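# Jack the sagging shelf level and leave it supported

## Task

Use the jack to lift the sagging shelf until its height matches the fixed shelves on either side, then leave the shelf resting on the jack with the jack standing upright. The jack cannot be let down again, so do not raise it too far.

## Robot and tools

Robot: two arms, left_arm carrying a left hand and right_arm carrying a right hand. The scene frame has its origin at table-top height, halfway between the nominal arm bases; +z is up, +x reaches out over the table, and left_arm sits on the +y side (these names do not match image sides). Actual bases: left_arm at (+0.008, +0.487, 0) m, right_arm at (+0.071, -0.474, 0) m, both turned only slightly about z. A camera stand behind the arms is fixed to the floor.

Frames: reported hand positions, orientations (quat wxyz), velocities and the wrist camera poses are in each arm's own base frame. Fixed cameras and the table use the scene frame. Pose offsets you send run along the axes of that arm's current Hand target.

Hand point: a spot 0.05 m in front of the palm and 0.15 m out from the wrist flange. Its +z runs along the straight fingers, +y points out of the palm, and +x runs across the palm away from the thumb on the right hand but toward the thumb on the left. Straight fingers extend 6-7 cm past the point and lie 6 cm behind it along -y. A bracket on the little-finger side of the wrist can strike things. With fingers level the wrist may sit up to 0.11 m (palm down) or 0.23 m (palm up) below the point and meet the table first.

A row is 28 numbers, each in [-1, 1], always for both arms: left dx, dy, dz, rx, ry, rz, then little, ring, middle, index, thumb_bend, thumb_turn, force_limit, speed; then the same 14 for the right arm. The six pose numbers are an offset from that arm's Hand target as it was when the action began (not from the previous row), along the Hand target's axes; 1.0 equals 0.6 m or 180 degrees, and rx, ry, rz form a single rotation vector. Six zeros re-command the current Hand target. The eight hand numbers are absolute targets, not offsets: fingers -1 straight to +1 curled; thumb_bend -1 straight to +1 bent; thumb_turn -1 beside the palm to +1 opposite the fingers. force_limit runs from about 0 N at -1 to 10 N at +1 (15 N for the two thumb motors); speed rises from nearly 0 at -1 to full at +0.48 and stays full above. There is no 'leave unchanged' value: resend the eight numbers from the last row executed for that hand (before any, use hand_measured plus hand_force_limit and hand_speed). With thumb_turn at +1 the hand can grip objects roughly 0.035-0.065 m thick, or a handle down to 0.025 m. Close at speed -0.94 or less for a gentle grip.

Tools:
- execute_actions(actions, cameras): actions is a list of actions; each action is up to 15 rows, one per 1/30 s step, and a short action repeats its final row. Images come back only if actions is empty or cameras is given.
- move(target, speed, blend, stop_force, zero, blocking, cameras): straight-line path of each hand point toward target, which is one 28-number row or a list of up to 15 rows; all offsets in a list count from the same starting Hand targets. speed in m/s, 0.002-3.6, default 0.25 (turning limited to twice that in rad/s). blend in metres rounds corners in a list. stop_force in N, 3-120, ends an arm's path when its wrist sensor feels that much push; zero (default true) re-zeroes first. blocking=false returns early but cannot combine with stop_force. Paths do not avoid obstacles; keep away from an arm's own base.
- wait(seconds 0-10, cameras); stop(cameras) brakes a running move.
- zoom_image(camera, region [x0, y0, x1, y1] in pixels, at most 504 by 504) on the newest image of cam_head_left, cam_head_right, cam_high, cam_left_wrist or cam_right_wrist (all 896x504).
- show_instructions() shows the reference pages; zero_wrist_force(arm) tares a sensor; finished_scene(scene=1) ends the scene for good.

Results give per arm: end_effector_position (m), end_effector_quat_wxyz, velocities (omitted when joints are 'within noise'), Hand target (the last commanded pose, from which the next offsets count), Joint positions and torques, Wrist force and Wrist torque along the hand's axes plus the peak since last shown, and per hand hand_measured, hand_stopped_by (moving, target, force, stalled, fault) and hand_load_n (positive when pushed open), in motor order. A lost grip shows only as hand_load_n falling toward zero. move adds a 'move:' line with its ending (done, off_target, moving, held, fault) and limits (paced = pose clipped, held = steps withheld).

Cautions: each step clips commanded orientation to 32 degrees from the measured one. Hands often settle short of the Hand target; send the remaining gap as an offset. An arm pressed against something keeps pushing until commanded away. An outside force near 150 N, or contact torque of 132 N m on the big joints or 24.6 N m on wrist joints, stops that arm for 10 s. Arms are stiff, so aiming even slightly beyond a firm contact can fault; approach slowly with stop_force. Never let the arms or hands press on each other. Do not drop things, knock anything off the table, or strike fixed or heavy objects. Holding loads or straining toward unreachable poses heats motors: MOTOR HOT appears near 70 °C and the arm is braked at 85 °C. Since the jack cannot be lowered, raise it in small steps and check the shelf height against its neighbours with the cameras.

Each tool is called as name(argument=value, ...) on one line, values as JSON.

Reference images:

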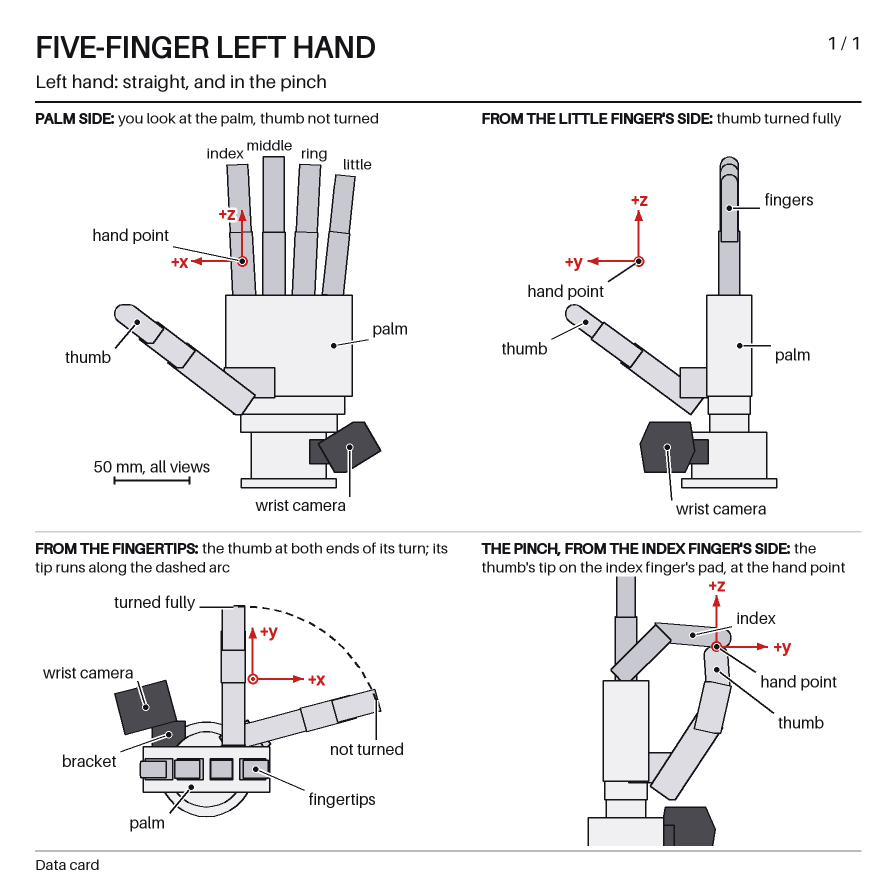

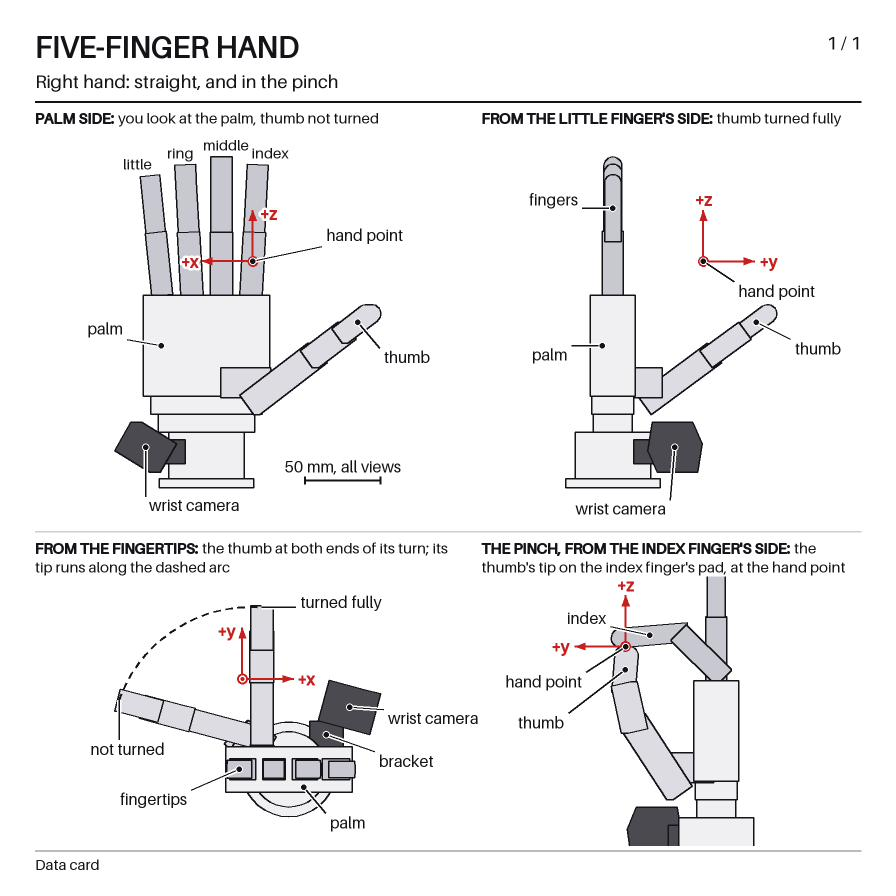

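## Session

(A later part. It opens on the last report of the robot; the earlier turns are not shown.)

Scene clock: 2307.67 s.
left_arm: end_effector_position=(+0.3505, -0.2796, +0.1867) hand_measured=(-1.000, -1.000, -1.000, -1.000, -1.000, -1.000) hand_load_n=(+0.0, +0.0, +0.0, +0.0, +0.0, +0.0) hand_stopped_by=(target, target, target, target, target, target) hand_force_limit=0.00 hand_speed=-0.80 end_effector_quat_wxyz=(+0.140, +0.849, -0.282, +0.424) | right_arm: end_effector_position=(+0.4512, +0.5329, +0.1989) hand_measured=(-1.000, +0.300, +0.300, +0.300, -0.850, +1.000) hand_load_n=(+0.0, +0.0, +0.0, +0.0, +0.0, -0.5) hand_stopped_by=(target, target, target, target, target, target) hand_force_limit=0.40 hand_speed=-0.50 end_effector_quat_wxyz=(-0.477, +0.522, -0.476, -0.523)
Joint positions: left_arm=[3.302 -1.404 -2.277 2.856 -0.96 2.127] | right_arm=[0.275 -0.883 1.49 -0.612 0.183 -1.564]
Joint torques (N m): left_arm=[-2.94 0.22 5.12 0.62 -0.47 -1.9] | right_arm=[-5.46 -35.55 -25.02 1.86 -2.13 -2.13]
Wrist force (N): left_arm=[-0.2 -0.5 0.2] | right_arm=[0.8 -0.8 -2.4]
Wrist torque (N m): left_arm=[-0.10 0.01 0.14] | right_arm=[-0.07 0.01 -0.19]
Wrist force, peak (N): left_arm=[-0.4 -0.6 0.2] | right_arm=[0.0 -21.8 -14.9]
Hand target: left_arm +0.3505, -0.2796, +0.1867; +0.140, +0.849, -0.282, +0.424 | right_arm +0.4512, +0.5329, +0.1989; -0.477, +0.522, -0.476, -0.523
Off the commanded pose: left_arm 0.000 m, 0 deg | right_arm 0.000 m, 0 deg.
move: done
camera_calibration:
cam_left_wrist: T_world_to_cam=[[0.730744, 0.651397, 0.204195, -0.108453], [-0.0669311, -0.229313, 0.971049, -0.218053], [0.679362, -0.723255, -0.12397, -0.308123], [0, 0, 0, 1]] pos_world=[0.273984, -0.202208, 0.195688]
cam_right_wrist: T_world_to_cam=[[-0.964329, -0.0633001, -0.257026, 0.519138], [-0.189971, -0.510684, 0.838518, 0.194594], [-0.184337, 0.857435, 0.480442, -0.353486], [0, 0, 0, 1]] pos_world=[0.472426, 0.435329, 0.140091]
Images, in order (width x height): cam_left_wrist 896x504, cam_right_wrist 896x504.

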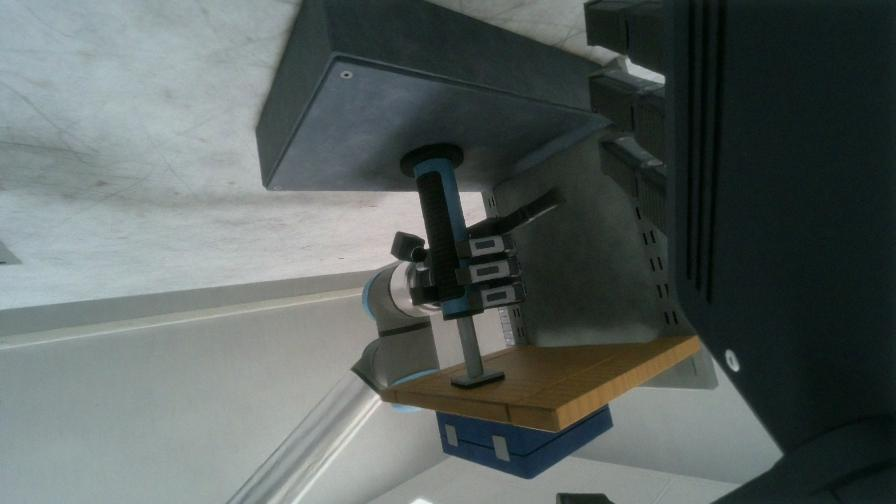

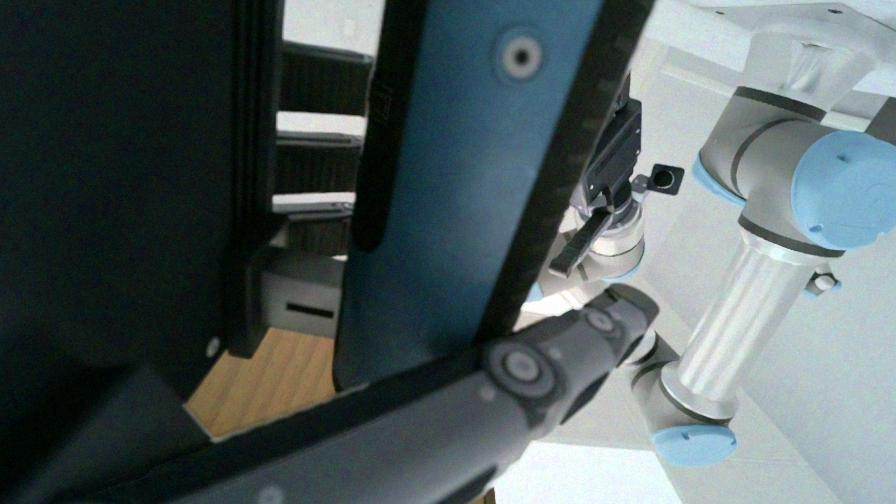

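move(target=[0,0,0,0,0,0,-1,-1,-1,-1,-1,-1,0,-0.8,0,-0.002,0,0,0,0,-1,-1,-1,-1,-1,1,0.4,-0.6], cameras=["cam_left_wrist","cam_right_wrist"])

Scene clock: 2340.07 s.
left_arm: end_effector_position=(+0.3505, -0.2796, +0.1867) hand_measured=(-1.000, -1.000, -1.000, -1.000, -1.000, -1.000) hand_load_n=(+0.0, +0.0, +0.0, +0.0, +0.0, +0.0) hand_stopped_by=(target, target, target, target, target, target) hand_force_limit=0.00 hand_speed=-0.80 end_effector_quat_wxyz=(+0.140, +0.849, -0.282, +0.424) | right_arm: end_effector_position=(+0.4524, +0.5330, +0.1989) hand_measured=(-1.000, -1.000, -1.000, -1.000, -1.000, +1.000) hand_load_n=(-0.5, +0.0, +0.0, +0.0, +0.0, -0.5) hand_stopped_by=(target, target, target, target, target, target) hand_force_limit=0.40 hand_speed=-0.60 end_effector_quat_wxyz=(-0.477, +0.522, -0.476, -0.523)
Joint positions: left_arm=[3.302 -1.404 -2.277 2.856 -0.96 2.127] | right_arm=[0.275 -0.881 1.485 -0.61 0.183 -1.564]
Joint torques (N m): left_arm=[-2.76 0.43 5.33 0.55 -0.41 -1.89] | right_arm=[-5.32 -33.43 -25.33 2.01 -1.75 -2.22]
Wrist force (N): left_arm=[-0.4 -0.4 0.2] | right_arm=[1.0 -0.5 -2.3]
Wrist torque (N m): left_arm=[-0.08 0.04 0.13] | right_arm=[-0.07 0.01 -0.14]
Wrist force, peak (N): left_arm=[-0.5 -0.6 0.5] | right_arm=[0.9 -0.6 -2.6]
Hand target: left_arm +0.3505, -0.2796, +0.1867; +0.140, +0.849, -0.282, +0.424 | right_arm +0.4524, +0.5330, +0.1989; -0.477, +0.522, -0.476, -0.523
Off the commanded pose: left_arm 0.000 m, 0 deg | right_arm 0.000 m, 0 deg.
move: done
camera_calibration:
cam_left_wrist: T_world_to_cam=[[0.730744, 0.651397, 0.204195, -0.108453], [-0.0669311, -0.229313, 0.971049, -0.218053], [0.679362, -0.723255, -0.12397, -0.308123], [0, 0, 0, 1]] pos_world=[0.273984, -0.202208, 0.195688]
cam_right_wrist: T_world_to_cam=[[-0.964293, -0.0633345, -0.257153, 0.520317], [-0.19006, -0.510706, 0.838484, 0.19493], [-0.184435, 0.857419, 0.480433, -0.353296], [0, 0, 0, 1]] pos_world=[0.473626, 0.435429, 0.140091]
Images, in order (width x height): cam_left_wrist 896x504, cam_right_wrist 896x504.

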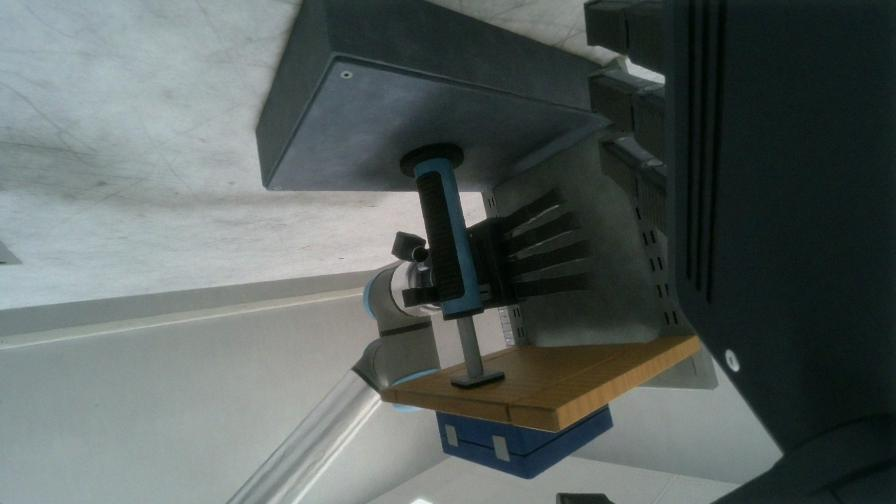

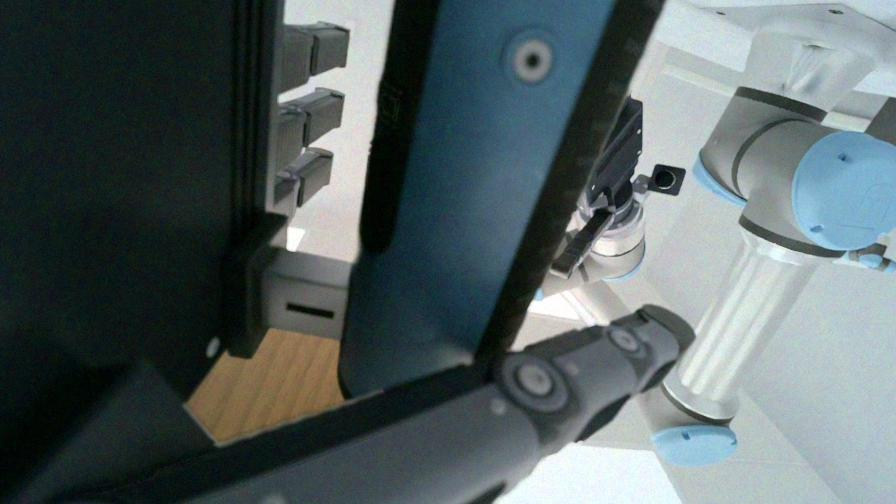

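move(target=[[0,0,0,0,0,0,-1,-1,-1,-1,-1,-1,0,-0.8,0,-0.008,-0.012,0,0,0,-1,-1,-1,-1,-1,1,0.4,-0.6],[0,0,0,0,0,0,-1,-1,-1,-1,-1,-1,0,-0.8,0,-0.01,-0.07,0,0,0,-1,-1,-1,-1,-1,1,0.4,-0.6]], speed=0.03, blend=0.003, cameras=["cam_left_wrist","cam_right_wrist"])

Scene clock: 2347.87 s.
left_arm: end_effector_position=(+0.3505, -0.2796, +0.1867) hand_measured=(-1.000, -1.000, -1.000, -1.000, -1.000, -1.000) hand_load_n=(+0.0, +0.0, +0.0, +0.0, +0.0, +0.0) hand_stopped_by=(target, target, target, target, target, target) hand_force_limit=0.00 hand_speed=-0.80 end_effector_quat_wxyz=(+0.140, +0.849, -0.282, +0.424) | right_arm: end_effector_position=(+0.4622, +0.4919, +0.1988) hand_measured=(-1.000, -1.000, -1.000, -1.000, -1.000, +1.000) hand_load_n=(+0.0, +0.0, +0.0, +0.0, +0.0, -0.5) hand_stopped_by=(target, target, target, target, target, target) hand_force_limit=0.40 hand_speed=-0.60 end_effector_quat_wxyz=(-0.477, +0.522, -0.476, -0.523) end_effector_velocity=(+0.001, -0.002, +0.000) end_effector_angular_velocity=(+0.001, -0.002, +0.000)
Joint positions: left_arm=[3.302 -1.404 -2.277 2.856 -0.96 2.127] | right_arm=[0.203 -0.901 1.521 -0.63 0.111 -1.561]
Joint velocities: left_arm=[within noise] | right_arm=[-0.003 -0.001 0.002 -0.006 -0.002 0.004]
Joint torques (N m): left_arm=[-2.57 0.18 5.19 0.59 -0.48 -2.04] | right_arm=[-7.32 -50.11 -11 -2.35 -1.8 2.72]
Wrist force (N): left_arm=[-0.2 -0.5 0.0] | right_arm=[0.6 -0.3 -2.4]
Wrist torque (N m): left_arm=[-0.09 0.00 0.15] | right_arm=[-0.07 0.07 -0.22]
Wrist force, peak (N): left_arm=[-0.5 -0.4 0.6] | right_arm=[0.8 -0.4 -2.9]
Hand target: left_arm +0.3505, -0.2796, +0.1867; +0.140, +0.849, -0.282, +0.424 | right_arm +0.4622, +0.4918, +0.1988; -0.477, +0.522, -0.476, -0.523
Off the commanded pose: left_arm 0.000 m, 0 deg | right_arm 0.000 m, 0 deg.
move: done
camera_calibration:
cam_left_wrist: T_world_to_cam=[[0.730744, 0.651397, 0.204195, -0.108453], [-0.0669311, -0.229313, 0.971049, -0.218053], [0.679362, -0.723255, -0.12397, -0.308123], [0, 0, 0, 1]] pos_world=[0.273984, -0.202208, 0.195688]
cam_right_wrist: T_world_to_cam=[[-0.964295, -0.0633649, -0.25714, 0.527168], [-0.190059, -0.510589, 0.838556, 0.175695], [-0.184428, 0.857487, 0.480316, -0.316177], [0, 0, 0, 1]] pos_world=[0.483426, 0.394229, 0.140091]
Images, in order (width x height): cam_left_wrist 896x504, cam_right_wrist 896x504.

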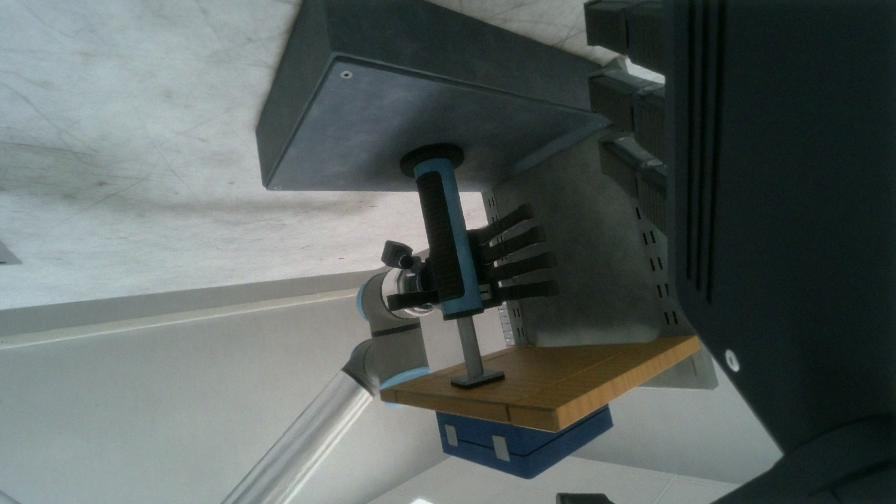

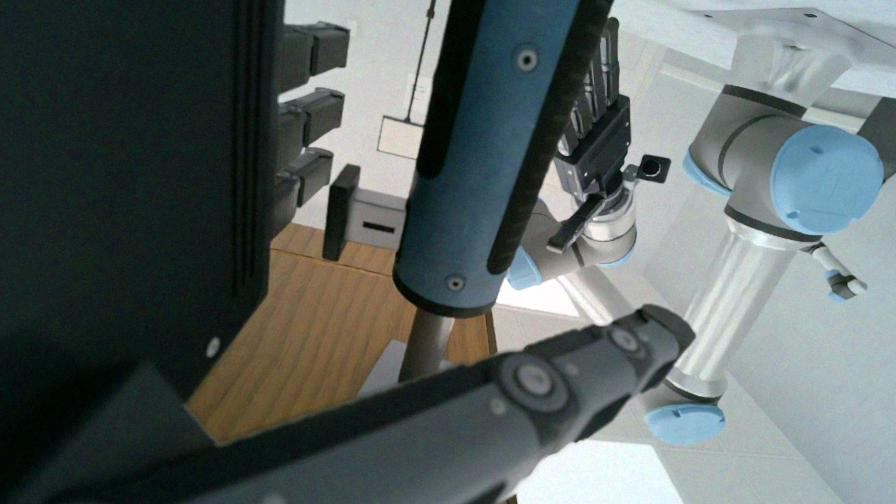

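move(target=[0,0,0,0,0,0,-1,-1,-1,-1,-1,-1,0,-0.8,0,0,-0.37,0,0,0,-1,-1,-1,-1,-1,1,0.4,-0.6], speed=0.08, cameras=["cam_left_wrist","cam_right_wrist","cam_high","cam_head_left"])

zoom_image(camera="cam_left_wrist", region=[380, 310, 580, 450])

Scene clock: 2357.47 s.
left_arm: end_effector_position=(+0.3505, -0.2796, +0.1867) hand_measured=(-1.000, -1.000, -1.000, -1.000, -1.000, -1.000) hand_load_n=(+0.0, +0.0, +0.0, +0.0, -0.5, +0.0) hand_stopped_by=(target, target, target, target, target, target) hand_force_limit=0.00 hand_speed=-0.80 end_effector_quat_wxyz=(+0.140, +0.849, -0.282, +0.424) | right_arm: end_effector_position=(+0.4826, +0.2708, +0.1986) hand_measured=(-1.000, -1.000, -1.000, -1.000, -1.000, +1.000) hand_load_n=(+0.0, +0.0, +0.0, +0.5, +0.0, -0.5) hand_stopped_by=(target, target, target, target, target, target) hand_force_limit=0.40 hand_speed=-0.60 end_effector_quat_wxyz=(-0.477, +0.522, -0.476, -0.523)
Joint positions: left_arm=[3.302 -1.404 -2.277 2.856 -0.96 2.127] | right_arm=[-0.19 -0.961 1.632 -0.667 -0.282 -1.574]
Joint torques (N m): left_arm=[-2.29 0.64 5.99 0.64 -0.47 -1.95] | right_arm=[-7.63 -31.11 -23.95 1.56 -2.05 2.35]
Wrist force (N): left_arm=[-0.4 -0.3 0.2] | right_arm=[0.7 0.2 -2.5]
Wrist torque (N m): left_arm=[-0.07 0.04 0.13] | right_arm=[-0.01 0.07 -0.20]
Wrist force, peak (N): left_arm=[-0.5 -0.7 0.2] | right_arm=[0.6 0.0 -3.1]
Hand target: left_arm +0.3505, -0.2796, +0.1867; +0.140, +0.849, -0.282, +0.424 | right_arm +0.4826, +0.2707, +0.1986; -0.477, +0.522, -0.476, -0.523
Off the commanded pose: left_arm 0.000 m, 0 deg | right_arm 0.000 m, 0 deg.
move: done
camera_calibration:
cam_left_wrist: T_world_to_cam=[[0.730744, 0.651397, 0.204195, -0.108453], [-0.0669311, -0.229313, 0.971049, -0.218053], [0.679362, -0.723255, -0.12397, -0.308123], [0, 0, 0, 1]] pos_world=[0.273984, -0.202208, 0.195688]
cam_right_wrist: T_world_to_cam=[[-0.96427, -0.0633081, -0.257246, 0.532746], [-0.190168, -0.51064, 0.8385, 0.067004], [-0.184444, 0.857461, 0.480356, -0.122673], [0, 0, 0, 1]] pos_world=[0.503826, 0.173129, 0.13979]
Images, in order (width x height): cam_head_left 896x504, cam_high 896x504, cam_left_wrist 896x504, cam_right_wrist 896x504.

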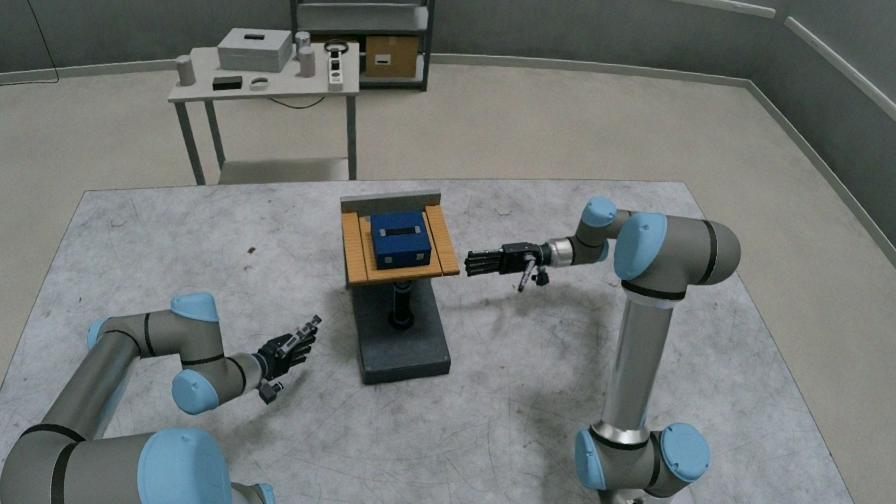

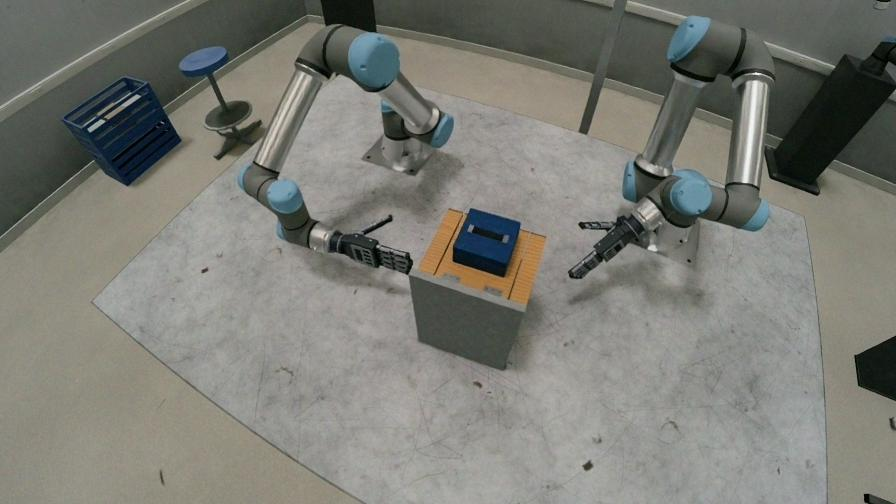

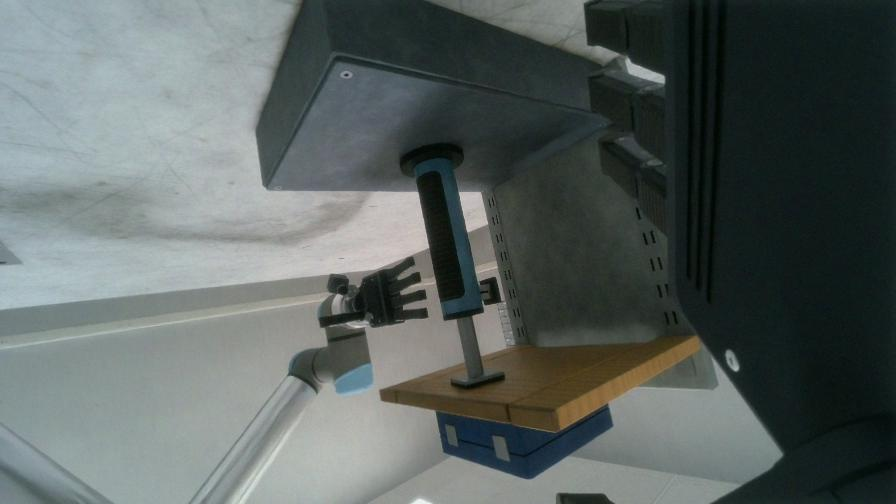

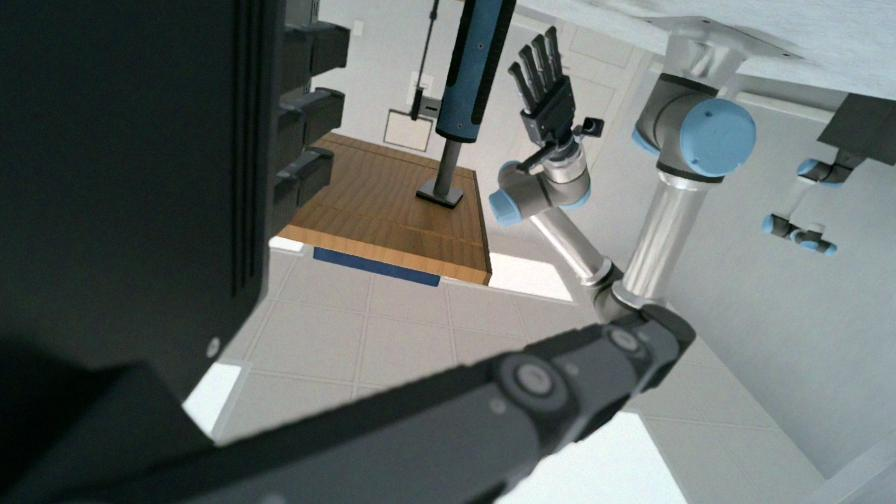

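Scaled by 2.520.

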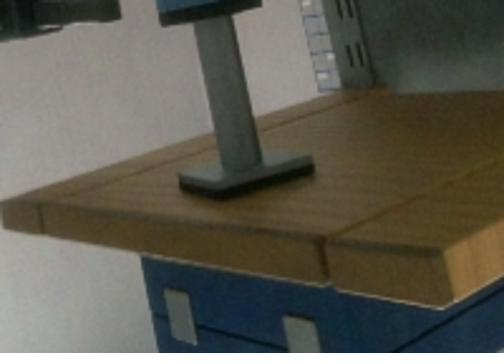

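zoom_image(camera="cam_left_wrist", region=[490, 400, 530, 430])

zoom_image(camera="cam_right_wrist", region=[280, 100, 520, 300])

zoom_image(camera="cam_left_wrist", region=[380, 130, 540, 400])

Scaled by 12.600.

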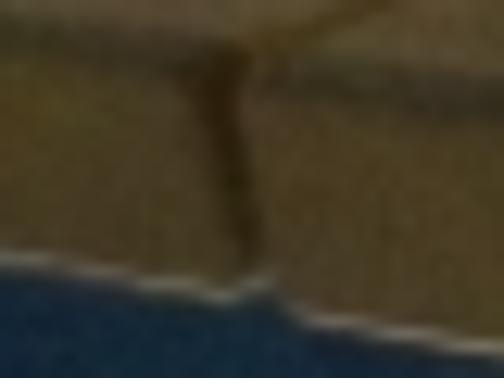

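Scaled by 2.100.

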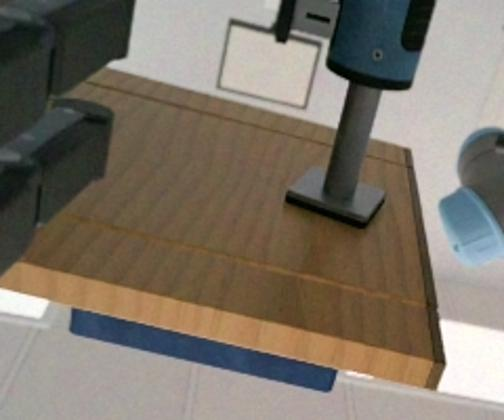

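Scaled by 1.867.

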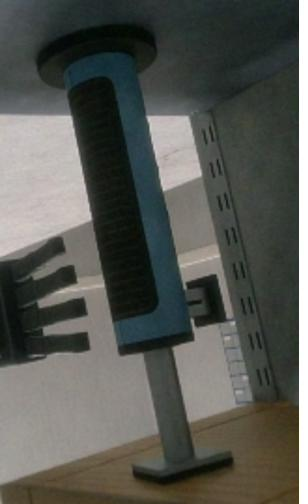

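finished_scene()

The scene is finished: the task was done.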